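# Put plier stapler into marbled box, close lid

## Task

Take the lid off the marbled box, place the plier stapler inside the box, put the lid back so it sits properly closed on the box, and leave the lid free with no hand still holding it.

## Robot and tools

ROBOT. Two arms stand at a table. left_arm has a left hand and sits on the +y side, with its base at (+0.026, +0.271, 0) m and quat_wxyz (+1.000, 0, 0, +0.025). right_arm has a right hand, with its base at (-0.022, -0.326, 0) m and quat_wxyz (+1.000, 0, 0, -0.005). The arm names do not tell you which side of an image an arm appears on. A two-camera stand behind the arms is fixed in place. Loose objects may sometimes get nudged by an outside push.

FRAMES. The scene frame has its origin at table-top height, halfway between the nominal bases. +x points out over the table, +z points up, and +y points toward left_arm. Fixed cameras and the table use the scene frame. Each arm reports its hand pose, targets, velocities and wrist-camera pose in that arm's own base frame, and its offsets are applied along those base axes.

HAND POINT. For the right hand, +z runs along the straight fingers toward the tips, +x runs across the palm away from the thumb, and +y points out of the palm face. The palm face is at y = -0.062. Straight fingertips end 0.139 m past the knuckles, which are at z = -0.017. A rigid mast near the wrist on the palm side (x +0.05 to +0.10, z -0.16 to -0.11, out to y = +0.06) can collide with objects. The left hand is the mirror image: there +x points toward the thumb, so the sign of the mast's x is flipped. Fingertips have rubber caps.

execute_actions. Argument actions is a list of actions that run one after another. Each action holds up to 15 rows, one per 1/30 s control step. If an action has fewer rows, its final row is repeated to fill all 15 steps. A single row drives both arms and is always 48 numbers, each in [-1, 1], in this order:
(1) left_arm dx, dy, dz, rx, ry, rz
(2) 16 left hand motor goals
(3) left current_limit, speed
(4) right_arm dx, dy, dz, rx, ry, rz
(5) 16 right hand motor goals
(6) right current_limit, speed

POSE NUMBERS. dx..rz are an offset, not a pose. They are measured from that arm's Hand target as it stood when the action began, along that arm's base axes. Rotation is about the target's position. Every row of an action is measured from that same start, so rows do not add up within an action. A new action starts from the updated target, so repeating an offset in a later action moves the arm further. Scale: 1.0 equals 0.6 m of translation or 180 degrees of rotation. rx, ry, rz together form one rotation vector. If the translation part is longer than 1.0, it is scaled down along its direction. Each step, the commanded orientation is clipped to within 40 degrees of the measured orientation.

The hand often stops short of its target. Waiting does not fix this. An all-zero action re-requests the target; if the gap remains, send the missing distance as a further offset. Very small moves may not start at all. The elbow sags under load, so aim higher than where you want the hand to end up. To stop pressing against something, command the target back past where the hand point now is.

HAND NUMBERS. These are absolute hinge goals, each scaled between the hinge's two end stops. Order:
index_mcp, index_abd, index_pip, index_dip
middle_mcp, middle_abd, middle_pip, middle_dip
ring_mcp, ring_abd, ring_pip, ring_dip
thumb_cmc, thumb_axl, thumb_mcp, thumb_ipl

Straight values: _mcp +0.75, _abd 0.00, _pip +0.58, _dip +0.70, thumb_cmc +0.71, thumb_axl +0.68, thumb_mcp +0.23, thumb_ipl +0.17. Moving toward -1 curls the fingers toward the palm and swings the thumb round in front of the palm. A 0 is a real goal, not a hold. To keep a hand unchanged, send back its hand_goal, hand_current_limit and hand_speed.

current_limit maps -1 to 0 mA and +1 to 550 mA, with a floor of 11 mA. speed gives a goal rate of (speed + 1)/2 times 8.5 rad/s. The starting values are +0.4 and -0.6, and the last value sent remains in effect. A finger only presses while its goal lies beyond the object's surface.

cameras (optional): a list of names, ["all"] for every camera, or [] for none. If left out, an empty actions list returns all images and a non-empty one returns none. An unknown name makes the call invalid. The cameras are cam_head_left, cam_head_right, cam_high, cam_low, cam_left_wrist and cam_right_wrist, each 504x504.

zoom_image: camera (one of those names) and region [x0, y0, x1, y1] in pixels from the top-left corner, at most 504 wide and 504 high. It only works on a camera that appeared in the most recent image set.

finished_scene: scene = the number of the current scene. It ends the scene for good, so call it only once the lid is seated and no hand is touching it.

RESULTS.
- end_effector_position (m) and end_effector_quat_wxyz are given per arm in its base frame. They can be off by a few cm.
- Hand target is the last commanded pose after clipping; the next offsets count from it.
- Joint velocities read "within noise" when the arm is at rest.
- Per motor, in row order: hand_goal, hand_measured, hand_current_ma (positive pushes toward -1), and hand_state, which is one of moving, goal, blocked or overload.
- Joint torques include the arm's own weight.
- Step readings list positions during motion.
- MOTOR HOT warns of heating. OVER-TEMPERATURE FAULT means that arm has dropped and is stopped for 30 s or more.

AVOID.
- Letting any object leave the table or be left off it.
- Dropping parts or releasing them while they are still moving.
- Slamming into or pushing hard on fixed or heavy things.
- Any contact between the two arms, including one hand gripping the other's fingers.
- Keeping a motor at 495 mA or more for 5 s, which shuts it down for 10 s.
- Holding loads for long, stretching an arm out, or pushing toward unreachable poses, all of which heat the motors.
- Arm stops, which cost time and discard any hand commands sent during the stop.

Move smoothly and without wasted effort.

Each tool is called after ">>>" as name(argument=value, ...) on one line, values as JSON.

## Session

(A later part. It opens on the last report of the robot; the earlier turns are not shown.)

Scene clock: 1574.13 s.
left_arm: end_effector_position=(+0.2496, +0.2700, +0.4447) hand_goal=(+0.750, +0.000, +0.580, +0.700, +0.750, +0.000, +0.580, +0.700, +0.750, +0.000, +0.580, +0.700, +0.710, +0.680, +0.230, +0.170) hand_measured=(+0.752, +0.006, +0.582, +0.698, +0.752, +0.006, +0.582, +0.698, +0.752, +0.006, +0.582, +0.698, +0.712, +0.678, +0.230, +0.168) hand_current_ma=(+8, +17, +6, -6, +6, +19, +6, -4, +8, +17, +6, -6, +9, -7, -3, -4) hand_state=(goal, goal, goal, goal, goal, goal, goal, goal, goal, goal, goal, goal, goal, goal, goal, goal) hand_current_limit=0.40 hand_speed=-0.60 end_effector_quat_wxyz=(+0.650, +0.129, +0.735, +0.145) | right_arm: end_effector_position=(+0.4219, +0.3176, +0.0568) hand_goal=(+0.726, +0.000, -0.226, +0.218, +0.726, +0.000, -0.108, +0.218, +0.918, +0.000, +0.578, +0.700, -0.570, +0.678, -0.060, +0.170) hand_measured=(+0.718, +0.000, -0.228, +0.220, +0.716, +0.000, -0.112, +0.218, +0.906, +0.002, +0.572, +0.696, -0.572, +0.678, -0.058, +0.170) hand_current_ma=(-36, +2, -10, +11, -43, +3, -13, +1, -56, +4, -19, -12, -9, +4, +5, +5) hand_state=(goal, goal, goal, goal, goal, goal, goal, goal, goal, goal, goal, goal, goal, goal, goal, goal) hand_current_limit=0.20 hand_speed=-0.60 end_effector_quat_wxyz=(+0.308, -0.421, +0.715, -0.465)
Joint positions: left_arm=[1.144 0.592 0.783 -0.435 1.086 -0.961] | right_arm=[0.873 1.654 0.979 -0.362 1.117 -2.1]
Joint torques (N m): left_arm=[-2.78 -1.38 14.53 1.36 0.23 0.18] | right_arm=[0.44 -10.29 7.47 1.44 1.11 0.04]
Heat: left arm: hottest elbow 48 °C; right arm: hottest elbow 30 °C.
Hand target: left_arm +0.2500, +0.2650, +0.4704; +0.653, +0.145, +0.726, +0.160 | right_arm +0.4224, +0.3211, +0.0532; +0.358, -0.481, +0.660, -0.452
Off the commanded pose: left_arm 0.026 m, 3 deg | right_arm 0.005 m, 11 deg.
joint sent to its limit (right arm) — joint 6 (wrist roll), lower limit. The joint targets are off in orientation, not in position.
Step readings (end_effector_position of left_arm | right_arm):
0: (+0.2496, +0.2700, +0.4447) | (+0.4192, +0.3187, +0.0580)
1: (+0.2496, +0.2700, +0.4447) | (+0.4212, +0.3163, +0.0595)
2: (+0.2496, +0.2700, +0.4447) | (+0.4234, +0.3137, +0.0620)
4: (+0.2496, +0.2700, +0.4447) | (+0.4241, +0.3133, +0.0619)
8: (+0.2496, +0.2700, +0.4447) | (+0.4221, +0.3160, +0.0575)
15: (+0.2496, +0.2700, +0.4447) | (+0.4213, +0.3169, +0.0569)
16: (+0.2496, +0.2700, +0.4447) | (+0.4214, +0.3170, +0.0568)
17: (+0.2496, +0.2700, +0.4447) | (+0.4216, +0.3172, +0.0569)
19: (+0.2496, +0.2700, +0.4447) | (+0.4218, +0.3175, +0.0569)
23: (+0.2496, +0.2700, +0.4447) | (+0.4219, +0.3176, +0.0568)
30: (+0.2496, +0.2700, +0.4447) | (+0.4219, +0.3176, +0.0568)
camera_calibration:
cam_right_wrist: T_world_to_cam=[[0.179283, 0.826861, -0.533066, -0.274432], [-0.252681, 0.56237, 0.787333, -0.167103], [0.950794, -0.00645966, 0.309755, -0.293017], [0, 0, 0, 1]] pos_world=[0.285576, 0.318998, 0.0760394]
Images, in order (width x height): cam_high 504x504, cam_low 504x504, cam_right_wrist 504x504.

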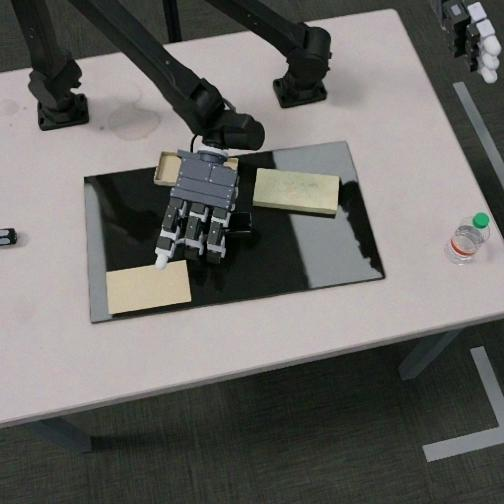

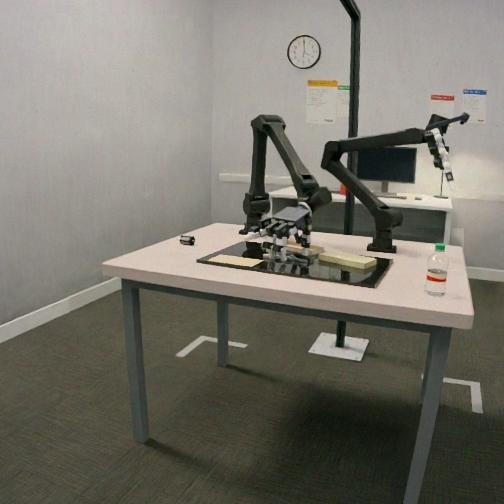

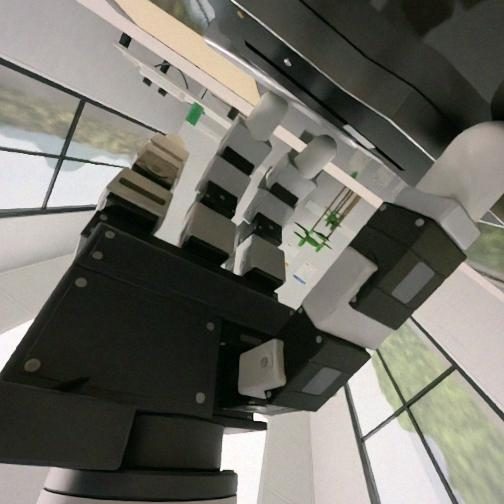

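>>> execute_actions(actions=[[[0,0,0,0,0,0,0.75,0,0.58,0.7,0.75,0,0.58,0.7,0.75,0,0.58,0.7,0.71,0.68,0.23,0.17,0.4,-0.6,0.0,0.0,-0.012,0,0,0,0.726,0,-0.226,0.218,0.726,0,-0.109,0.218,0.917,0,0.577,0.7,-0.571,0.678,-0.06,0.17,0.2,-0.6]],[[0,0,0,0,0,0,0.75,0,0.58,0.7,0.75,0,0.58,0.7,0.75,0,0.58,0.7,0.71,0.68,0.23,0.17,0.4,-0.6,0,0,0,0,0,0,0.64,0,-0.3,0.218,0.66,0,-0.22,0.218,0.917,0,0.577,0.7,-0.571,0.678,-0.1,0.17,0.2,-0.8]]], cameras=["cam_high","cam_low","cam_right_wrist"])

>>> zoom_image(camera="cam_low", region=[240, 200, 350, 290])

>>> zoom_image(camera="cam_right_wrist", region=[200, 0, 504, 230])

>>> zoom_image(camera="cam_high", region=[140, 150, 270, 270])

Scene clock: 1616.97 s.
left_arm: end_effector_position=(+0.2496, +0.2700, +0.4447) hand_goal=(+0.750, +0.000, +0.580, +0.700, +0.750, +0.000, +0.580, +0.700, +0.750, +0.000, +0.580, +0.700, +0.710, +0.680, +0.230, +0.170) hand_measured=(+0.752, +0.006, +0.582, +0.698, +0.752, +0.006, +0.582, +0.698, +0.752, +0.006, +0.582, +0.698, +0.712, +0.678, +0.230, +0.168) hand_current_ma=(+8, +17, +6, -6, +6, +19, +6, -4, +8, +17, +6, -6, +9, -7, -3, -4) hand_state=(goal, goal, goal, goal, goal, goal, goal, goal, goal, goal, goal, goal, goal, goal, goal, goal) hand_current_limit=0.40 hand_speed=-0.60 end_effector_quat_wxyz=(+0.650, +0.129, +0.735, +0.145) | right_arm: end_effector_position=(+0.4231, +0.3198, +0.0563) hand_goal=(+0.640, +0.000, -0.300, +0.218, +0.660, +0.000, -0.220, +0.218, +0.918, +0.000, +0.578, +0.700, -0.570, +0.678, -0.100, +0.170) hand_measured=(+0.636, +0.000, -0.298, +0.220, +0.654, +0.000, -0.218, +0.218, +0.906, +0.002, +0.572, +0.696, -0.586, +0.674, -0.064, +0.176) hand_current_ma=(-17, +2, +11, +11, -23, +3, +10, +1, -56, +4, -19, -12, -69, -21, +205, +30) hand_state=(goal, goal, goal, goal, goal, goal, goal, goal, goal, goal, goal, goal, goal, goal, blocked, goal) hand_current_limit=0.20 hand_speed=-0.80 end_effector_quat_wxyz=(+0.313, -0.418, +0.716, -0.463)
Joint positions: left_arm=[1.144 0.592 0.783 -0.435 1.086 -0.961] | right_arm=[0.874 1.657 0.977 -0.344 1.117 -2.101]
Joint torques (N m): left_arm=[-2.96 -0.91 14.52 1.39 0.26 0.2] | right_arm=[-0.26 -9.41 7.06 1.46 0.99 0.04]
Heat: left arm: hottest elbow 48 °C; right arm: hottest elbow 30 °C.
Hand target: left_arm +0.2500, +0.2650, +0.4704; +0.653, +0.145, +0.726, +0.160 | right_arm +0.4224, +0.3210, +0.0461; +0.358, -0.481, +0.660, -0.452
Off the commanded pose: left_arm 0.026 m, 3 deg | right_arm 0.010 m, 11 deg.
joint sent to its limit (right arm) — joint 6 (wrist roll), lower limit. The joint targets are off in orientation, not in position.
Step readings (end_effector_position of left_arm | right_arm):
0: (+0.2496, +0.2700, +0.4447) | (+0.4219, +0.3176, +0.0568)
1: (+0.2496, +0.2700, +0.4447) | (+0.4219, +0.3175, +0.0561)
2: (+0.2496, +0.2700, +0.4447) | (+0.4224, +0.3181, +0.0560)
4: (+0.2496, +0.2700, +0.4447) | (+0.4231, +0.3189, +0.0563)
8: (+0.2496, +0.2700, +0.4447) | (+0.4235, +0.3193, +0.0562)
15: (+0.2496, +0.2700, +0.4447) | (+0.4235, +0.3194, +0.0563)
16: (+0.2496, +0.2700, +0.4447) | (+0.4235, +0.3194, +0.0563)
17: (+0.2496, +0.2700, +0.4447) | (+0.4235, +0.3194, +0.0563)
19: (+0.2496, +0.2700, +0.4447) | (+0.4234, +0.3195, +0.0563)
23: (+0.2496, +0.2700, +0.4447) | (+0.4231, +0.3198, +0.0563)
30: (+0.2496, +0.2700, +0.4447) | (+0.4231, +0.3198, +0.0563)
camera_calibration:
cam_right_wrist: T_world_to_cam=[[0.182534, 0.831886, -0.524068, -0.280338], [-0.259944, 0.554889, 0.79027, -0.162242], [0.948214, -0.00802238, 0.31753, -0.292826], [0, 0, 0, 1]] pos_world=[0.28666, 0.320886, 0.0742796]
Images, in order (width x height): cam_high 504x504, cam_low 504x504, cam_right_wrist 504x504.

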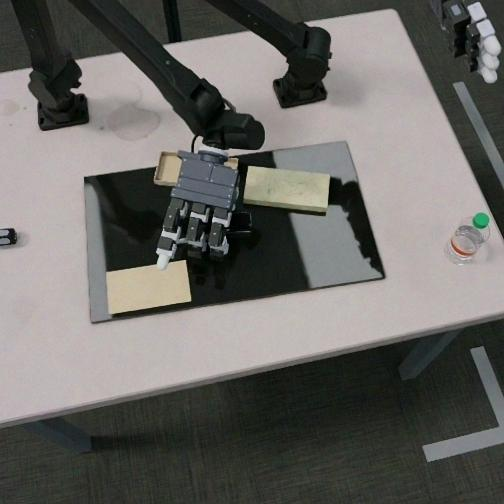

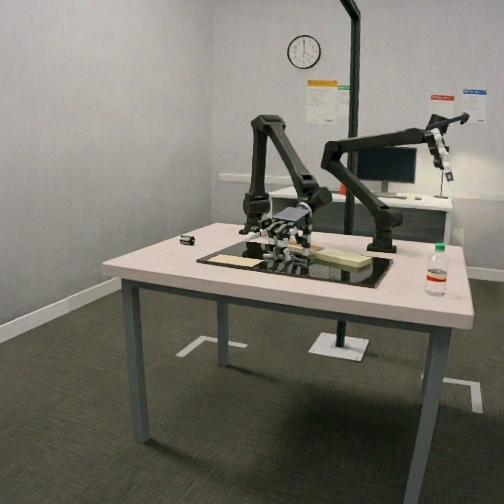

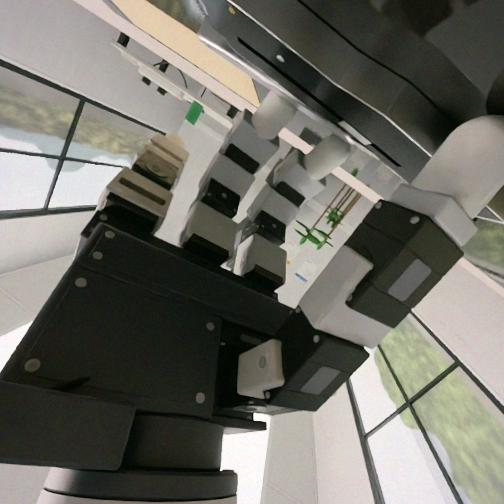

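Scaled by 4.582.

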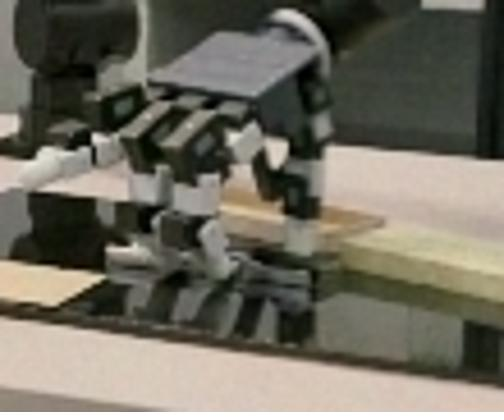

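Scaled by 1.658.

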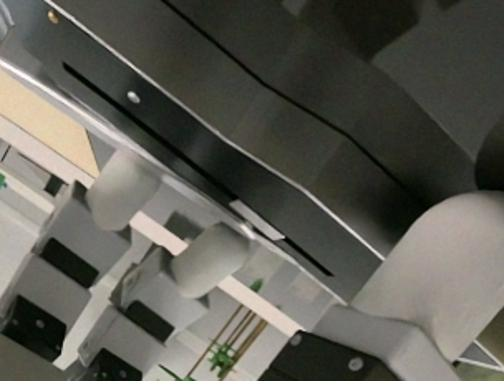

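Scaled by 3.877.

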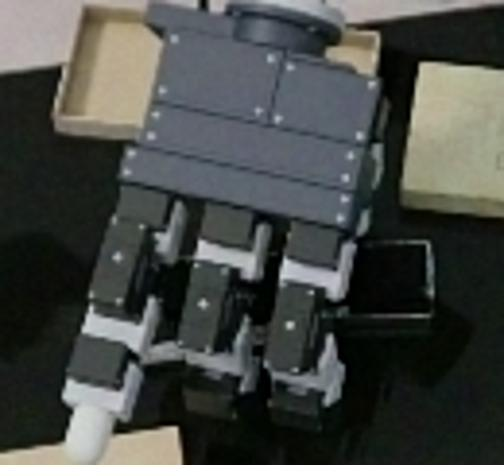

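>>> execute_actions(actions=[[[0,0,0,0,0,0,0.75,0,0.58,0.7,0.75,0,0.58,0.7,0.75,0,0.58,0.7,0.71,0.68,0.23,0.17,0.4,-0.6,0.0,0.0,0.005,0,0,0,0.56,0,-0.36,0.218,0.58,0,-0.3,0.218,0.917,0,0.577,0.7,-0.571,0.678,-0.1,0.17,0.2,-0.8]],[[0,0,0,0,0,0,0.75,0,0.58,0.7,0.75,0,0.58,0.7,0.75,0,0.58,0.7,0.71,0.68,0.23,0.17,0.4,-0.6,0,0,0,0,0,0,0.48,0,-0.42,0.218,0.48,0,-0.4,0.218,0.917,0,0.577,0.7,-0.571,0.678,-0.2,0.17,0.2,-0.8]]], cameras=["cam_high","cam_low","cam_right_wrist"])

>>> zoom_image(camera="cam_low", region=[240, 200, 350, 290])

>>> zoom_image(camera="cam_right_wrist", region=[200, 0, 504, 230])

>>> zoom_image(camera="cam_high", region=[140, 150, 270, 270])

Scene clock: 1645.17 s.
left_arm: end_effector_position=(+0.2496, +0.2700, +0.4447) hand_goal=(+0.750, +0.000, +0.580, +0.700, +0.750, +0.000, +0.580, +0.700, +0.750, +0.000, +0.580, +0.700, +0.710, +0.680, +0.230, +0.170) hand_measured=(+0.752, +0.006, +0.582, +0.698, +0.752, +0.006, +0.582, +0.698, +0.752, +0.006, +0.582, +0.698, +0.712, +0.678, +0.230, +0.168) hand_current_ma=(+8, +17, +6, -6, +6, +19, +6, -4, +8, +17, +6, -6, +9, -7, -3, -4) hand_state=(goal, goal, goal, goal, goal, goal, goal, goal, goal, goal, goal, goal, goal, goal, goal, goal) hand_current_limit=0.40 hand_speed=-0.60 end_effector_quat_wxyz=(+0.650, +0.129, +0.735, +0.145) | right_arm: end_effector_position=(+0.4232, +0.3198, +0.0563) hand_goal=(+0.480, +0.000, -0.420, +0.218, +0.480, +0.000, -0.400, +0.218, +0.918, +0.000, +0.578, +0.700, -0.570, +0.678, -0.200, +0.170) hand_measured=(+0.478, +0.000, -0.416, +0.220, +0.540, +0.000, -0.344, +0.228, +0.906, +0.002, +0.572, +0.696, -0.586, +0.674, -0.066, +0.182) hand_current_ma=(-11, +2, +17, +11, +283, +3, +248, +42, -56, +4, -19, -12, -69, -21, +330, +64) hand_state=(goal, goal, goal, goal, blocked, goal, blocked, goal, goal, goal, goal, goal, goal, goal, blocked, goal) hand_current_limit=0.20 hand_speed=-0.80 end_effector_quat_wxyz=(+0.313, -0.418, +0.716, -0.464)
Joint positions: left_arm=[1.144 0.592 0.783 -0.435 1.086 -0.961] | right_arm=[0.874 1.657 0.977 -0.344 1.117 -2.101]
Joint torques (N m): left_arm=[-3.14 -1.79 14.69 1.48 0.22 0.24] | right_arm=[0.09 -9.64 7.3 1.1 0.99 0.04]
Heat: left arm: hottest elbow 49 °C; right arm: hottest elbow 29 °C.
Hand target: left_arm +0.2500, +0.2650, +0.4704; +0.653, +0.145, +0.726, +0.160 | right_arm +0.4224, +0.3210, +0.0491; +0.358, -0.481, +0.660, -0.452
Off the commanded pose: left_arm 0.026 m, 3 deg | right_arm 0.007 m, 11 deg.
joint sent to its limit (right arm) — joint 6 (wrist roll), lower limit. The joint targets are off in orientation, not in position.
Step readings (end_effector_position of left_arm | right_arm):
0: (+0.2496, +0.2700, +0.4447) | (+0.4231, +0.3198, +0.0563)
1: (+0.2496, +0.2700, +0.4447) | (+0.4231, +0.3198, +0.0563)
2: (+0.2496, +0.2700, +0.4447) | (+0.4231, +0.3198, +0.0563)
4: (+0.2496, +0.2700, +0.4447) | (+0.4232, +0.3198, +0.0563)
8: (+0.2496, +0.2700, +0.4447) | (+0.4232, +0.3198, +0.0563)
15: (+0.2496, +0.2700, +0.4447) | (+0.4232, +0.3198, +0.0563)
16: (+0.2496, +0.2700, +0.4447) | (+0.4232, +0.3198, +0.0563)
17: (+0.2496, +0.2700, +0.4447) | (+0.4232, +0.3198, +0.0563)
19: (+0.2496, +0.2700, +0.4447) | (+0.4232, +0.3198, +0.0563)
23: (+0.2496, +0.2700, +0.4447) | (+0.4232, +0.3198, +0.0563)
30: (+0.2496, +0.2700, +0.4447) | (+0.4232, +0.3198, +0.0563)
camera_calibration:
cam_right_wrist: T_world_to_cam=[[0.182845, 0.831743, -0.524186, -0.280372], [-0.260093, 0.555101, 0.790072, -0.162253], [0.948114, -0.0081234, 0.317828, -0.292787], [0, 0, 0, 1]] pos_world=[0.286659, 0.320886, 0.0742799]
Images, in order (width x height): cam_high 504x504, cam_low 504x504, cam_right_wrist 504x504.

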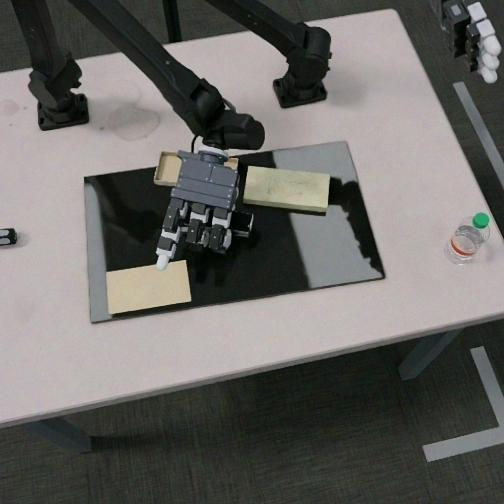

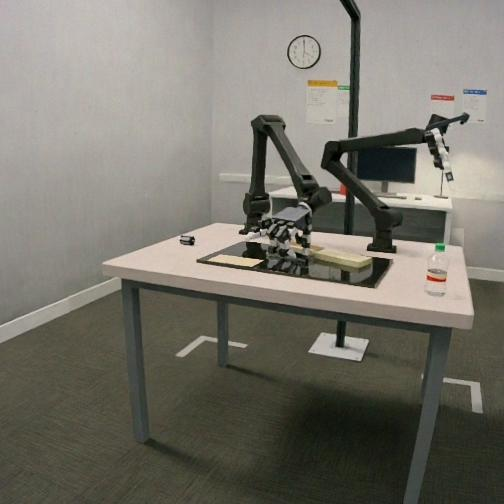

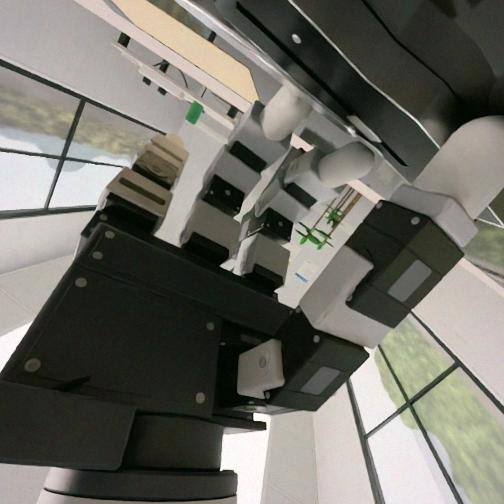

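Scaled by 4.582.

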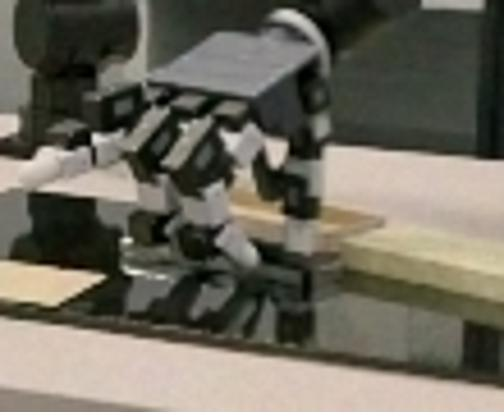

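Scaled by 1.658.

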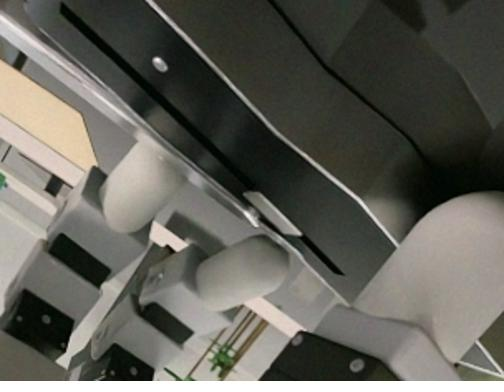

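Scaled by 3.877.

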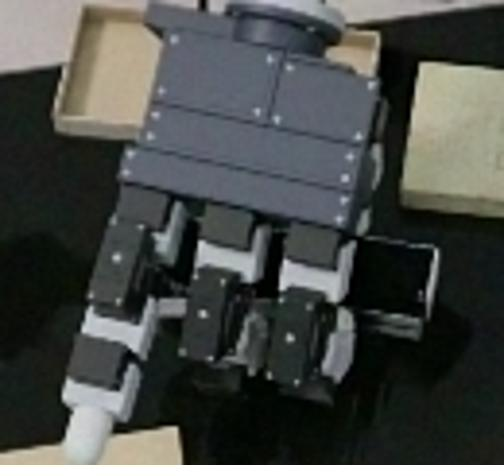

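>>> execute_actions(actions=[[[0,0,0,0,0,0,0.75,0,0.58,0.7,0.75,0,0.58,0.7,0.75,0,0.58,0.7,0.71,0.68,0.23,0.17,0.4,-0.6,0.0,0.0,0,0,0,0,0.4,0,-0.46,0.218,0.46,0,-0.4,0.218,0.917,0,0.577,0.7,-0.571,0.678,-0.2,0.17,0.2,-0.8]],[[0,0,0,0,0,0,0.75,0,0.58,0.7,0.75,0,0.58,0.7,0.75,0,0.58,0.7,0.71,0.68,0.23,0.17,0.4,-0.6,0,0,0,0,0,0,0.32,0,-0.5,0.2,0.44,0,-0.4,0.218,0.917,0,0.577,0.7,-0.571,0.678,-0.2,0.17,0.2,-0.8]]], cameras=["cam_high","cam_low","cam_right_wrist"])

>>> zoom_image(camera="cam_low", region=[240, 200, 350, 290])

>>> zoom_image(camera="cam_right_wrist", region=[200, 0, 504, 230])

>>> zoom_image(camera="cam_high", region=[140, 150, 270, 270])

Scene clock: 1662.90 s.
left_arm: end_effector_position=(+0.2496, +0.2700, +0.4447) hand_goal=(+0.750, +0.000, +0.580, +0.700, +0.750, +0.000, +0.580, +0.700, +0.750, +0.000, +0.580, +0.700, +0.710, +0.680, +0.230, +0.170) hand_measured=(+0.752, +0.006, +0.582, +0.698, +0.752, +0.006, +0.582, +0.698, +0.752, +0.006, +0.582, +0.698, +0.712, +0.678, +0.230, +0.168) hand_current_ma=(+8, +17, +6, -6, +6, +19, +6, -4, +8, +17, +6, -6, +9, -7, -3, -4) hand_state=(goal, goal, goal, goal, goal, goal, goal, goal, goal, goal, goal, goal, goal, goal, goal, goal) hand_current_limit=0.40 hand_speed=-0.60 end_effector_quat_wxyz=(+0.650, +0.129, +0.735, +0.145) | right_arm: end_effector_position=(+0.4232, +0.3198, +0.0563) hand_goal=(+0.320, +0.000, -0.500, +0.200, +0.440, +0.000, -0.400, +0.218, +0.918, +0.000, +0.578, +0.700, -0.570, +0.678, -0.200, +0.170) hand_measured=(+0.318, +0.000, -0.494, +0.204, +0.536, +0.000, -0.344, +0.228, +0.906, +0.002, +0.572, +0.696, -0.586, +0.674, -0.066, +0.184) hand_current_ma=(-4, +2, +23, +13, +330, +3, +248, +44, -56, +4, -19, -12, -68, -17, +330, +77) hand_state=(goal, goal, goal, goal, blocked, goal, blocked, goal, goal, goal, goal, goal, goal, goal, blocked, goal) hand_current_limit=0.20 hand_speed=-0.80 end_effector_quat_wxyz=(+0.313, -0.418, +0.716, -0.464)
Joint positions: left_arm=[1.144 0.592 0.783 -0.435 1.086 -0.961] | right_arm=[0.874 1.657 0.977 -0.344 1.117 -2.101]
Joint torques (N m): left_arm=[-3.25 -1.32 14.53 1.36 0.21 0.21] | right_arm=[0.38 -9.58 7.3 1.11 0.96 0.02]
Heat: left arm: hottest elbow 49 °C; right arm: hottest elbow 29 °C.
Hand target: left_arm +0.2500, +0.2650, +0.4704; +0.653, +0.145, +0.726, +0.160 | right_arm +0.4224, +0.3211, +0.0491; +0.358, -0.481, +0.660, -0.452
Off the commanded pose: left_arm 0.026 m, 3 deg | right_arm 0.007 m, 11 deg.
joint sent to its limit (right arm) — joint 6 (wrist roll), lower limit. The joint targets are off in orientation, not in position.
Step readings (end_effector_position of left_arm | right_arm):
0: (+0.2496, +0.2700, +0.4447) | (+0.4232, +0.3198, +0.0563)
1: (+0.2496, +0.2700, +0.4447) | (+0.4232, +0.3198, +0.0563)
2: (+0.2496, +0.2700, +0.4447) | (+0.4232, +0.3198, +0.0563)
4: (+0.2496, +0.2700, +0.4447) | (+0.4232, +0.3198, +0.0563)
8: (+0.2496, +0.2700, +0.4447) | (+0.4232, +0.3198, +0.0563)
15: (+0.2496, +0.2700, +0.4447) | (+0.4232, +0.3198, +0.0563)
16: (+0.2496, +0.2700, +0.4447) | (+0.4232, +0.3198, +0.0563)
17: (+0.2496, +0.2700, +0.4447) | (+0.4232, +0.3198, +0.0563)
19: (+0.2496, +0.2700, +0.4447) | (+0.4232, +0.3198, +0.0563)
23: (+0.2496, +0.2700, +0.4447) | (+0.4232, +0.3198, +0.0563)
30: (+0.2496, +0.2700, +0.4447) | (+0.4232, +0.3198, +0.0563)
camera_calibration:
cam_right_wrist: T_world_to_cam=[[0.182845, 0.831743, -0.524186, -0.280372], [-0.260093, 0.555101, 0.790072, -0.162253], [0.948114, -0.0081234, 0.317828, -0.292787], [0, 0, 0, 1]] pos_world=[0.286659, 0.320886, 0.0742799]
Images, in order (width x height): cam_high 504x504, cam_low 504x504, cam_right_wrist 504x504.

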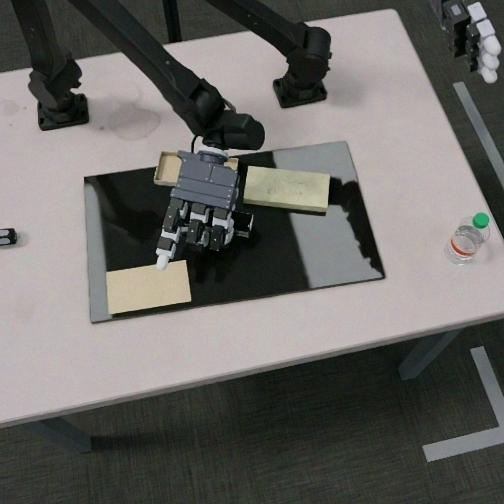

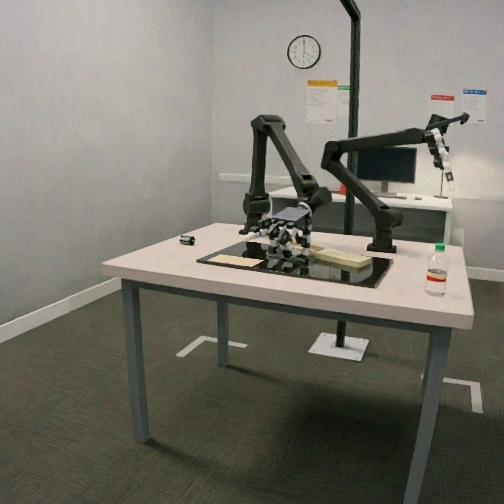

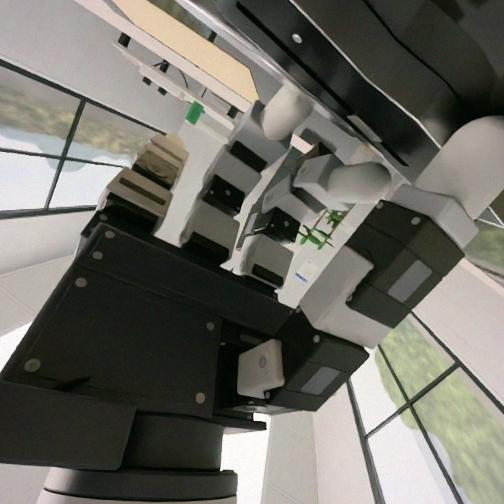

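Scaled by 4.582.

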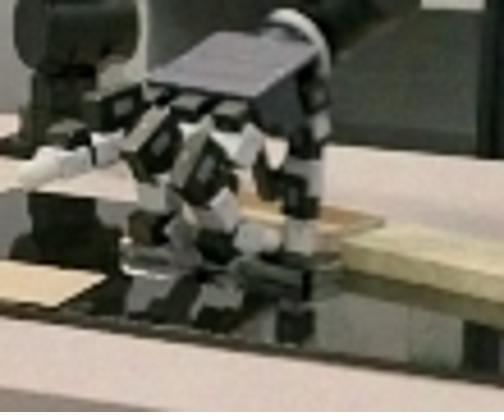

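Scaled by 1.658.

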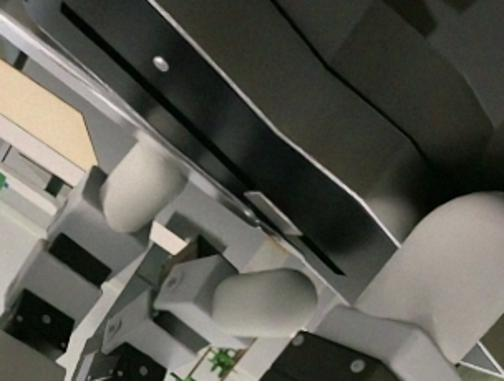

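Scaled by 3.877.

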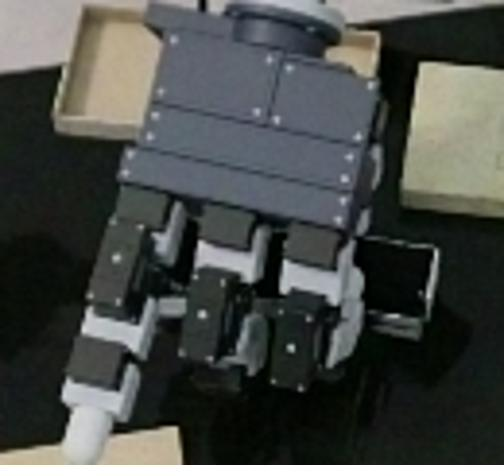

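>>> execute_actions(actions=[[[0,0,0,0,0,0,0.75,0,0.58,0.7,0.75,0,0.58,0.7,0.75,0,0.58,0.7,0.71,0.68,0.23,0.17,0.4,-0.6,0.0,0.0,0,0,0,0,0.72,0,-0.25,0.2,0.5,0,-0.36,0.22,0.917,0,0.577,0.7,-0.571,0.678,-0.12,0.17,0.2,-0.5]],[[0,0,0,0,0,0,0.75,0,0.58,0.7,0.75,0,0.58,0.7,0.75,0,0.58,0.7,0.71,0.68,0.23,0.17,0.4,-0.6,0,0,0,0,0,0,0.5,0,-0.26,0.22,0.48,0,-0.38,0.22,0.917,0,0.577,0.7,-0.571,0.678,-0.2,0.17,0.2,-0.75]],[[0,0,0,0,0,0,0.75,0,0.58,0.7,0.75,0,0.58,0.7,0.75,0,0.58,0.7,0.71,0.68,0.23,0.17,0.4,-0.6,0,0,0,0,0,0,0.28,0,-0.28,0.22,0.46,0,-0.4,0.22,0.917,0,0.577,0.7,-0.571,0.678,-0.2,0.17,0.2,-0.75]]], cameras=["cam_high","cam_low","cam_right_wrist"])

>>> zoom_image(camera="cam_low", region=[240, 200, 350, 290])

>>> zoom_image(camera="cam_right_wrist", region=[200, 0, 504, 230])

>>> zoom_image(camera="cam_high", region=[140, 150, 270, 270])

Scene clock: 1716.53 s.
left_arm: end_effector_position=(+0.2496, +0.2700, +0.4447) hand_goal=(+0.750, +0.000, +0.580, +0.700, +0.750, +0.000, +0.580, +0.700, +0.750, +0.000, +0.580, +0.700, +0.710, +0.680, +0.230, +0.170) hand_measured=(+0.752, +0.006, +0.582, +0.698, +0.752, +0.006, +0.582, +0.698, +0.752, +0.006, +0.582, +0.698, +0.712, +0.678, +0.230, +0.168) hand_current_ma=(+8, +17, +6, -6, +6, +19, +6, -4, +8, +17, +6, -6, +9, -7, -3, -4) hand_state=(goal, goal, goal, goal, goal, goal, goal, goal, goal, goal, goal, goal, goal, goal, goal, goal) hand_current_limit=0.40 hand_speed=-0.60 end_effector_quat_wxyz=(+0.650, +0.129, +0.735, +0.145) | right_arm: end_effector_position=(+0.4232, +0.3196, +0.0565) hand_goal=(+0.280, +0.000, -0.280, +0.220, +0.460, +0.000, -0.400, +0.220, +0.918, +0.000, +0.578, +0.700, -0.570, +0.678, -0.200, +0.170) hand_measured=(+0.344, +0.000, -0.264, +0.222, +0.514, +0.000, -0.342, +0.232, +0.906, +0.002, +0.572, +0.696, -0.578, +0.676, -0.066, +0.192) hand_current_ma=(+309, +2, +69, +7, +255, +3, +256, +47, -56, +4, -19, -12, -33, -11, +330, +126) hand_state=(blocked, goal, goal, goal, blocked, goal, blocked, goal, goal, goal, goal, goal, goal, goal, blocked, blocked) hand_current_limit=0.20 hand_speed=-0.75 end_effector_quat_wxyz=(+0.313, -0.418, +0.715, -0.464)
Joint positions: left_arm=[1.144 0.592 0.783 -0.435 1.086 -0.961] | right_arm=[0.874 1.657 0.977 -0.344 1.119 -2.101]
Joint torques (N m): left_arm=[-1.96 -0.79 14.6 1.16 0.23 0.19] | right_arm=[-0.03 -9.76 7.35 1.13 0.9 0.07]
Heat: left arm: hottest elbow 49 °C; right arm: hottest elbow 29 °C.
Hand target: left_arm +0.2500, +0.2650, +0.4704; +0.653, +0.145, +0.726, +0.160 | right_arm +0.4224, +0.3211, +0.0491; +0.358, -0.481, +0.660, -0.452
Off the commanded pose: left_arm 0.026 m, 3 deg | right_arm 0.008 m, 11 deg.
joint sent to its limit (right arm) — joint 6 (wrist roll), lower limit. The joint targets are off in orientation, not in position.
Step readings (end_effector_position of left_arm | right_arm):
0: (+0.2496, +0.2700, +0.4447) | (+0.4232, +0.3198, +0.0563)
1: (+0.2496, +0.2700, +0.4447) | (+0.4232, +0.3198, +0.0563)
2: (+0.2496, +0.2700, +0.4447) | (+0.4231, +0.3197, +0.0563)
4: (+0.2496, +0.2700, +0.4447) | (+0.4232, +0.3196, +0.0564)
8: (+0.2496, +0.2700, +0.4447) | (+0.4231, +0.3198, +0.0564)
15: (+0.2496, +0.2700, +0.4447) | (+0.4231, +0.3198, +0.0564)
16: (+0.2496, +0.2700, +0.4447) | (+0.4231, +0.3198, +0.0564)
17: (+0.2496, +0.2700, +0.4447) | (+0.4231, +0.3198, +0.0564)
19: (+0.2496, +0.2700, +0.4447) | (+0.4231, +0.3198, +0.0564)
23: (+0.2496, +0.2700, +0.4447) | (+0.4231, +0.3198, +0.0564)
30: (+0.2496, +0.2700, +0.4447) | (+0.4231, +0.3198, +0.0564)
31: (+0.2496, +0.2700, +0.4447) | (+0.4231, +0.3198, +0.0564)
32: (+0.2496, +0.2700, +0.4447) | (+0.4231, +0.3198, +0.0564)
34: (+0.2496, +0.2700, +0.4447) | (+0.4231, +0.3198, +0.0564)
38: (+0.2496, +0.2700, +0.4447) | (+0.4231, +0.3197, +0.0564)
45: (+0.2496, +0.2700, +0.4447) | (+0.4232, +0.3196, +0.0565)
camera_calibration:
cam_right_wrist: T_world_to_cam=[[0.183761, 0.830953, -0.525117, -0.280178], [-0.260646, 0.556283, 0.789059, -0.162422], [0.947785, -0.00812868, 0.318807, -0.292796], [0, 0, 0, 1]] pos_world=[0.286659, 0.320787, 0.0743795]
Images, in order (width x height): cam_high 504x504, cam_low 504x504, cam_right_wrist 504x504.

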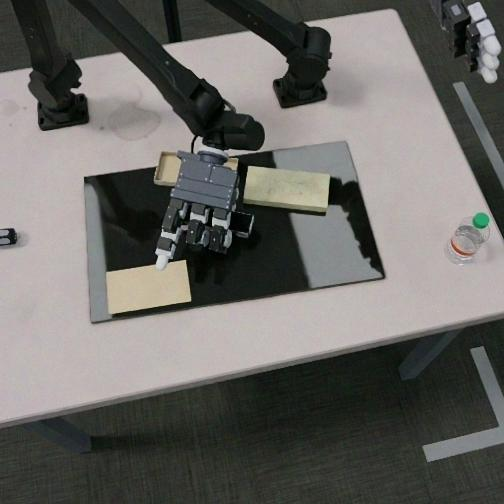

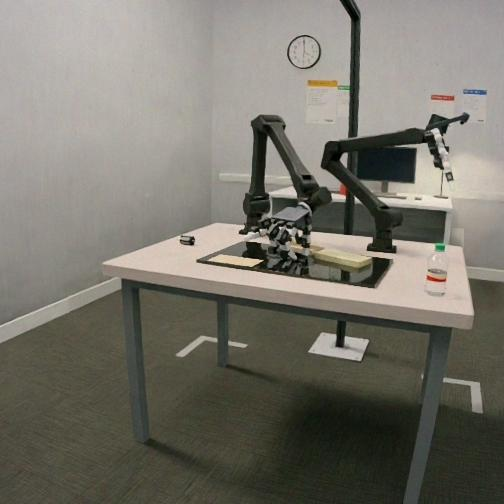

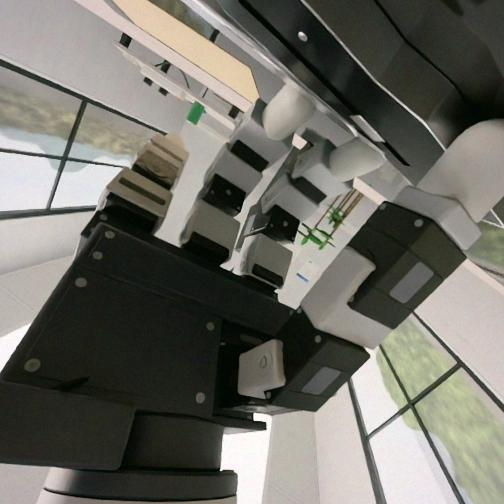

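Scaled by 4.582.

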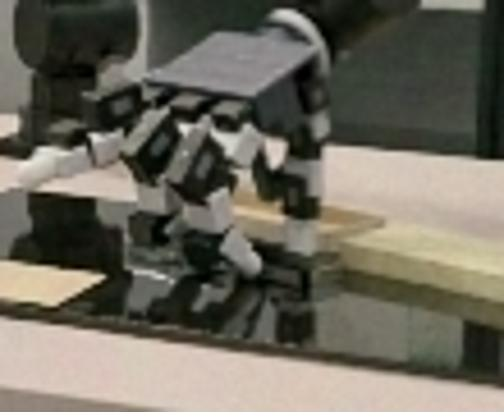

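Scaled by 1.658.

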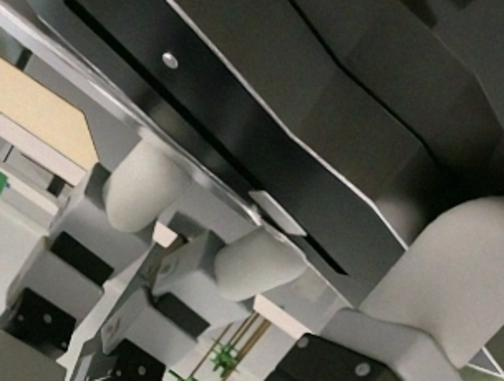

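Scaled by 3.877.

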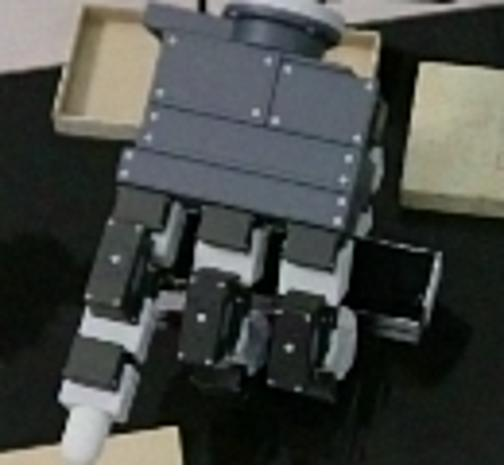

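>>> execute_actions(actions=[[[0,0,0,0,0,0,0.75,0,0.58,0.7,0.75,0,0.58,0.7,0.75,0,0.58,0.7,0.71,0.68,0.23,0.17,0.4,-0.6,0.0,0.0,0.03,0,0,0,0.22,0,-0.3,0.2,0.4,0,-0.42,0.2,0.917,0,0.577,0.7,-0.571,0.678,-0.25,0.17,0.35,-0.75]],[[0,0,0,0,0,0,0.75,0,0.58,0.7,0.75,0,0.58,0.7,0.75,0,0.58,0.7,0.71,0.68,0.23,0.17,0.4,-0.6,0,0,0.05,0,0,0,0.22,0,-0.3,0.2,0.4,0,-0.42,0.2,0.917,0,0.577,0.7,-0.571,0.678,-0.25,0.17,0.35,-0.75]]], cameras=["cam_high","cam_low","cam_right_wrist"])

>>> zoom_image(camera="cam_low", region=[240, 180, 350, 290])

>>> zoom_image(camera="cam_high", region=[140, 150, 270, 270])

Scene clock: 1732.40 s.
left_arm: end_effector_position=(+0.2496, +0.2700, +0.4447) hand_goal=(+0.750, +0.000, +0.580, +0.700, +0.750, +0.000, +0.580, +0.700, +0.750, +0.000, +0.580, +0.700, +0.710, +0.680, +0.230, +0.170) hand_measured=(+0.752, +0.006, +0.582, +0.698, +0.752, +0.006, +0.582, +0.698, +0.752, +0.006, +0.582, +0.698, +0.712, +0.678, +0.230, +0.168) hand_current_ma=(+8, +17, +6, -6, +6, +19, +6, -4, +8, +17, +6, -6, +9, -7, -3, -4) hand_state=(goal, goal, goal, goal, goal, goal, goal, goal, goal, goal, goal, goal, goal, goal, goal, goal) hand_current_limit=0.40 hand_speed=-0.60 end_effector_quat_wxyz=(+0.650, +0.129, +0.735, +0.145) | right_arm: end_effector_position=(+0.4120, +0.3058, +0.0723) hand_goal=(+0.220, +0.000, -0.300, +0.200, +0.400, +0.000, -0.420, +0.200, +0.918, +0.000, +0.578, +0.700, -0.570, +0.678, -0.250, +0.170) hand_measured=(+0.326, -0.002, -0.262, +0.218, +0.398, +0.000, -0.414, +0.204, +0.906, +0.002, +0.572, +0.696, -0.560, +0.684, -0.050, +0.196) hand_current_ma=(+371, -3, +165, +76, -9, +3, +22, +15, -56, +4, -19, -12, +43, +25, +371, +156) hand_state=(blocked, goal, blocked, goal, goal, goal, goal, goal, goal, goal, goal, goal, goal, goal, blocked, blocked) hand_current_limit=0.35 hand_speed=-0.75 end_effector_quat_wxyz=(+0.292, -0.432, +0.711, -0.473)
Joint positions: left_arm=[1.144 0.592 0.783 -0.435 1.086 -0.961] | right_arm=[0.874 1.607 0.98 -0.451 1.121 -2.102]
Joint torques (N m): left_arm=[-2.73 -1.14 14.53 1.24 0.2 0.23] | right_arm=[0.15 -11.52 11.47 0.38 1.26 0.04]
Heat: left arm: hottest elbow 49 °C; right arm: hottest elbow 29 °C.
Hand target: left_arm +0.2500, +0.2650, +0.4704; +0.653, +0.145, +0.726, +0.160 | right_arm +0.4224, +0.3210, +0.0971; +0.358, -0.481, +0.660, -0.452
Off the commanded pose: left_arm 0.026 m, 3 deg | right_arm 0.031 m, 11 deg.
joint sent to its limit (right arm) — joint 6 (wrist roll), lower limit. The joint targets are off in orientation, not in position.
Step readings (end_effector_position of left_arm | right_arm):
0: (+0.2496, +0.2700, +0.4447) | (+0.4232, +0.3196, +0.0565)
1: (+0.2496, +0.2700, +0.4447) | (+0.4228, +0.3193, +0.0568)
2: (+0.2496, +0.2700, +0.4447) | (+0.4222, +0.3185, +0.0567)
4: (+0.2496, +0.2700, +0.4447) | (+0.4212, +0.3174, +0.0572)
8: (+0.2496, +0.2700, +0.4447) | (+0.4207, +0.3166, +0.0569)
15: (+0.2496, +0.2700, +0.4447) | (+0.4206, +0.3166, +0.0569)
16: (+0.2496, +0.2700, +0.4447) | (+0.4198, +0.3157, +0.0583)
17: (+0.2496, +0.2700, +0.4447) | (+0.4176, +0.3133, +0.0589)
19: (+0.2496, +0.2700, +0.4447) | (+0.4139, +0.3088, +0.0635)
23: (+0.2496, +0.2700, +0.4447) | (+0.4123, +0.3062, +0.0715)
30: (+0.2496, +0.2700, +0.4447) | (+0.4120, +0.3058, +0.0723)
camera_calibration:
cam_right_wrist: T_world_to_cam=[[0.165958, 0.807186, -0.566488, -0.240673], [-0.233911, 0.590281, 0.772563, -0.190296], [0.957989, 0.00429415, 0.286772, -0.292993], [0, 0, 0, 1]] pos_world=[0.276114, 0.307854, 0.0946995]
Images, in order (width x height): cam_high 504x504, cam_low 504x504, cam_right_wrist 504x504.

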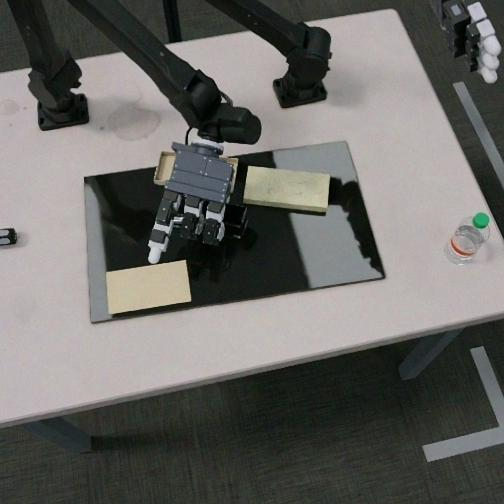

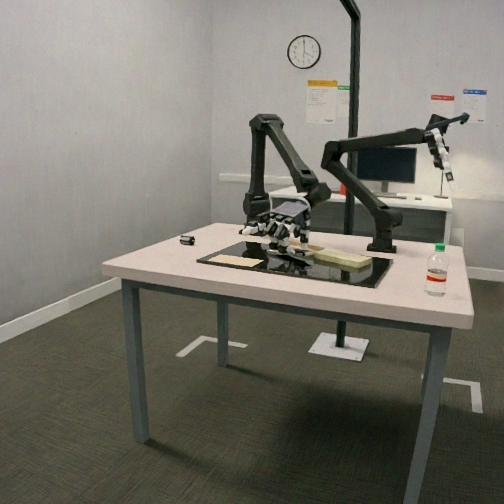

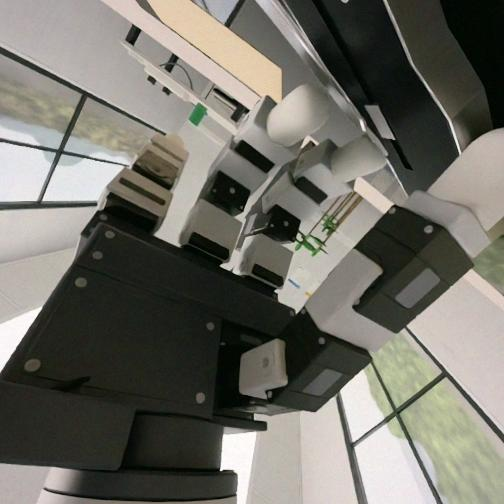

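Scaled by 4.582.

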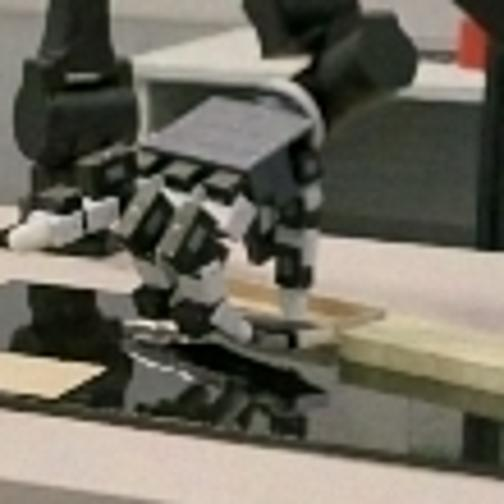

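Scaled by 3.877.

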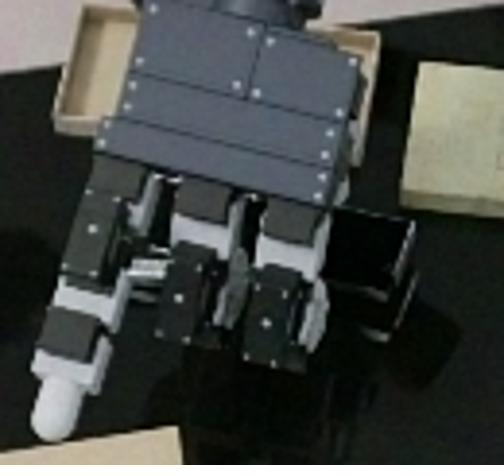

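>>> execute_actions(actions=[[[0,0,0,0,0,0,0.75,0,0.58,0.7,0.75,0,0.58,0.7,0.75,0,0.58,0.7,0.71,0.68,0.23,0.17,0.4,-0.6,0.0,0.0,-0.04,0,0,0,0.22,0,-0.3,0.2,0.6,0,-0.2,0.2,0.917,0,0.577,0.7,-0.571,0.678,-0.25,0.17,0.35,-0.75]],[[0,0,0,0,0,0,0.75,0,0.58,0.7,0.75,0,0.58,0.7,0.75,0,0.58,0.7,0.71,0.68,0.23,0.17,0.4,-0.6,0,0,-0.035,0,0,0,0.22,0,-0.3,0.2,0.7,0,-0.109,0.218,0.917,0,0.577,0.7,-0.571,0.678,-0.25,0.17,0.35,-0.75]],[[0,0,0,0,0,0,0.75,0,0.58,0.7,0.75,0,0.58,0.7,0.75,0,0.58,0.7,0.71,0.68,0.23,0.17,0.4,-0.6,0,0,0,0,0,0,0.5,0,-0.26,0.22,0.7,0,-0.109,0.218,0.917,0,0.577,0.7,-0.571,0.678,-0.05,0.17,0.2,-0.75]],[[0,0,0,0,0,0,0.75,0,0.58,0.7,0.75,0,0.58,0.7,0.75,0,0.58,0.7,0.71,0.68,0.23,0.17,0.4,-0.6,0,0,0,0,0,0,0.7,0,-0.226,0.22,0.72,0,-0.109,0.218,0.917,0,0.577,0.7,-0.571,0.678,0.03,0.17,0.2,-0.75]]], cameras=["cam_high","cam_low","cam_right_wrist"])

>>> zoom_image(camera="cam_low", region=[240, 180, 350, 290])

>>> zoom_image(camera="cam_high", region=[140, 150, 270, 270])

>>> zoom_image(camera="cam_right_wrist", region=[200, 0, 504, 230])

Scene clock: 1761.13 s.
left_arm: end_effector_position=(+0.2496, +0.2700, +0.4447) hand_goal=(+0.750, +0.000, +0.580, +0.700, +0.750, +0.000, +0.580, +0.700, +0.750, +0.000, +0.580, +0.700, +0.710, +0.680, +0.230, +0.170) hand_measured=(+0.752, +0.006, +0.582, +0.698, +0.752, +0.006, +0.582, +0.698, +0.752, +0.006, +0.582, +0.698, +0.712, +0.678, +0.230, +0.168) hand_current_ma=(+8, +17, +6, -6, +6, +19, +6, -4, +8, +17, +6, -6, +9, -7, -3, -4) hand_state=(goal, goal, goal, goal, goal, goal, goal, goal, goal, goal, goal, goal, goal, goal, goal, goal) hand_current_limit=0.40 hand_speed=-0.60 end_effector_quat_wxyz=(+0.650, +0.129, +0.735, +0.145) | right_arm: end_effector_position=(+0.4210, +0.3171, +0.0568) hand_goal=(+0.700, +0.000, -0.226, +0.220, +0.720, +0.000, -0.108, +0.218, +0.918, +0.000, +0.578, +0.700, -0.570, +0.678, +0.030, +0.170) hand_measured=(+0.684, -0.002, -0.230, +0.218, +0.700, +0.000, -0.112, +0.216, +0.906, +0.002, +0.572, +0.696, -0.586, +0.672, +0.012, +0.166) hand_current_ma=(-71, -7, -12, -9, -89, +3, -17, -11, -56, +4, -19, -12, -66, -28, -103, -15) hand_state=(goal, goal, goal, goal, goal, goal, goal, goal, goal, goal, goal, goal, goal, goal, goal, goal) hand_current_limit=0.20 hand_speed=-0.75 end_effector_quat_wxyz=(+0.308, -0.421, +0.714, -0.467)
Joint positions: left_arm=[1.144 0.592 0.783 -0.435 1.086 -0.961] | right_arm=[0.875 1.653 0.976 -0.358 1.12 -2.103]
Joint torques (N m): left_arm=[-2.9 -0.97 14.49 1.31 0.27 0.21] | right_arm=[0.09 -9.88 7.71 1.32 0.94 0.07]
Heat: left arm: hottest elbow 49 °C; right arm: hottest elbow 32 °C.
Hand target: left_arm +0.2500, +0.2650, +0.4704; +0.653, +0.145, +0.726, +0.160 | right_arm +0.4224, +0.3210, +0.0521; +0.358, -0.481, +0.660, -0.452
Off the commanded pose: left_arm 0.026 m, 3 deg | right_arm 0.006 m, 11 deg.
joint sent to its limit (right arm) — joint 6 (wrist roll), lower limit. The joint targets are off in orientation, not in position.
Step readings (end_effector_position of left_arm | right_arm):
0: (+0.2496, +0.2700, +0.4447) | (+0.4120, +0.3058, +0.0723)
1: (+0.2496, +0.2700, +0.4447) | (+0.4125, +0.3064, +0.0718)
2: (+0.2496, +0.2700, +0.4447) | (+0.4134, +0.3074, +0.0711)
4: (+0.2496, +0.2700, +0.4447) | (+0.4147, +0.3091, +0.0677)
8: (+0.2496, +0.2700, +0.4447) | (+0.4148, +0.3099, +0.0617)
15: (+0.2496, +0.2700, +0.4447) | (+0.4148, +0.3100, +0.0610)
16: (+0.2496, +0.2700, +0.4447) | (+0.4153, +0.3104, +0.0599)
17: (+0.2496, +0.2700, +0.4447) | (+0.4166, +0.3119, +0.0590)
19: (+0.2496, +0.2700, +0.4447) | (+0.4186, +0.3140, +0.0559)
23: (+0.2496, +0.2700, +0.4447) | (+0.4198, +0.3161, +0.0567)
30: (+0.2496, +0.2700, +0.4447) | (+0.4198, +0.3162, +0.0567)
31: (+0.2496, +0.2700, +0.4447) | (+0.4198, +0.3162, +0.0567)
32: (+0.2496, +0.2700, +0.4447) | (+0.4199, +0.3162, +0.0567)
34: (+0.2496, +0.2700, +0.4447) | (+0.4201, +0.3164, +0.0568)
38: (+0.2496, +0.2700, +0.4447) | (+0.4201, +0.3165, +0.0569)
45: (+0.2496, +0.2700, +0.4447) | (+0.4201, +0.3165, +0.0569)
46: (+0.2496, +0.2700, +0.4447) | (+0.4201, +0.3165, +0.0569)
47: (+0.2496, +0.2700, +0.4447) | (+0.4201, +0.3165, +0.0569)
49: (+0.2496, +0.2700, +0.4447) | (+0.4205, +0.3169, +0.0568)
53: (+0.2496, +0.2700, +0.4447) | (+0.4209, +0.3171, +0.0567)
60: (+0.2496, +0.2700, +0.4447) | (+0.4210, +0.3171, +0.0568)
camera_calibration:
cam_right_wrist: T_world_to_cam=[[0.179717, 0.825379, -0.535211, -0.273483], [-0.255221, 0.564561, 0.784941, -0.166478], [0.950034, -0.00446979, 0.312116, -0.292631], [0, 0, 0, 1]] pos_world=[0.28467, 0.318406, 0.0756386]
Images, in order (width x height): cam_high 504x504, cam_low 504x504, cam_right_wrist 504x504.

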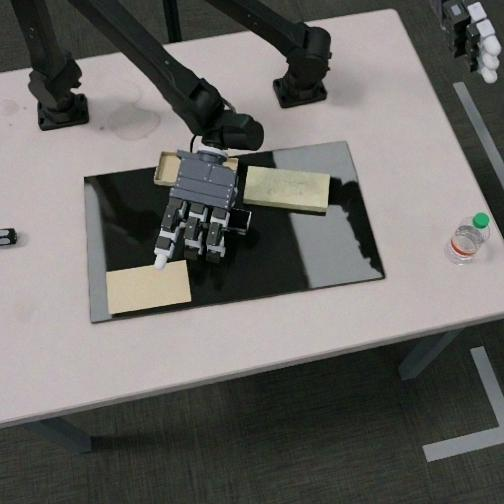

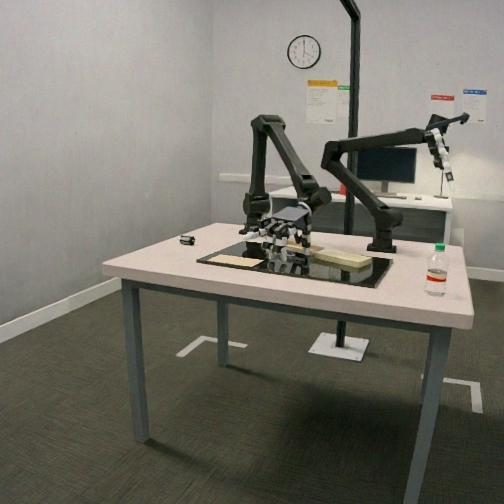

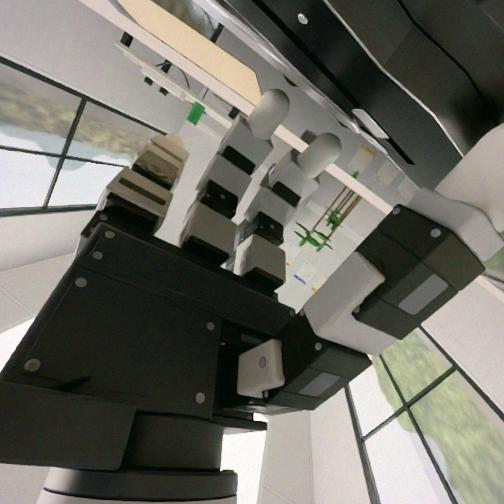

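Scaled by 4.582.

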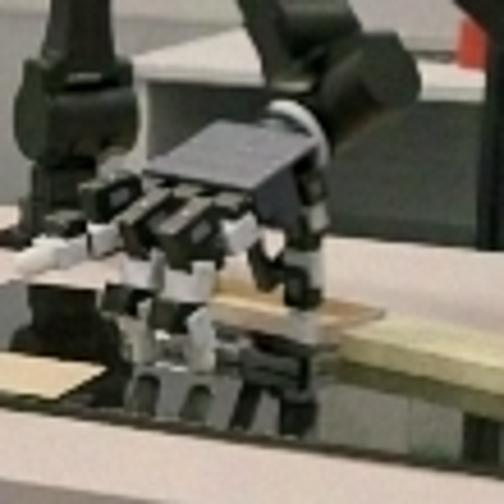

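Scaled by 3.877.

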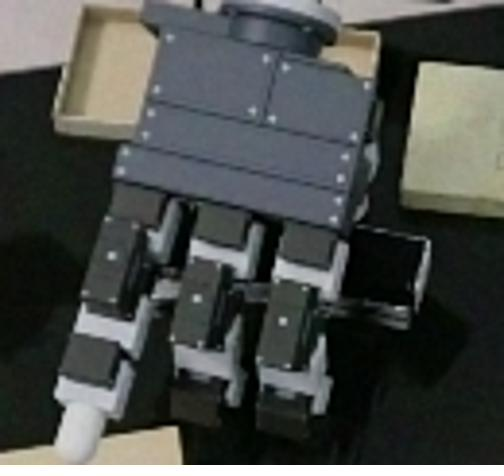

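Scaled by 1.658.

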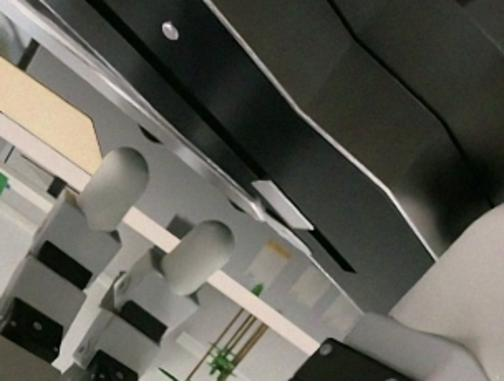

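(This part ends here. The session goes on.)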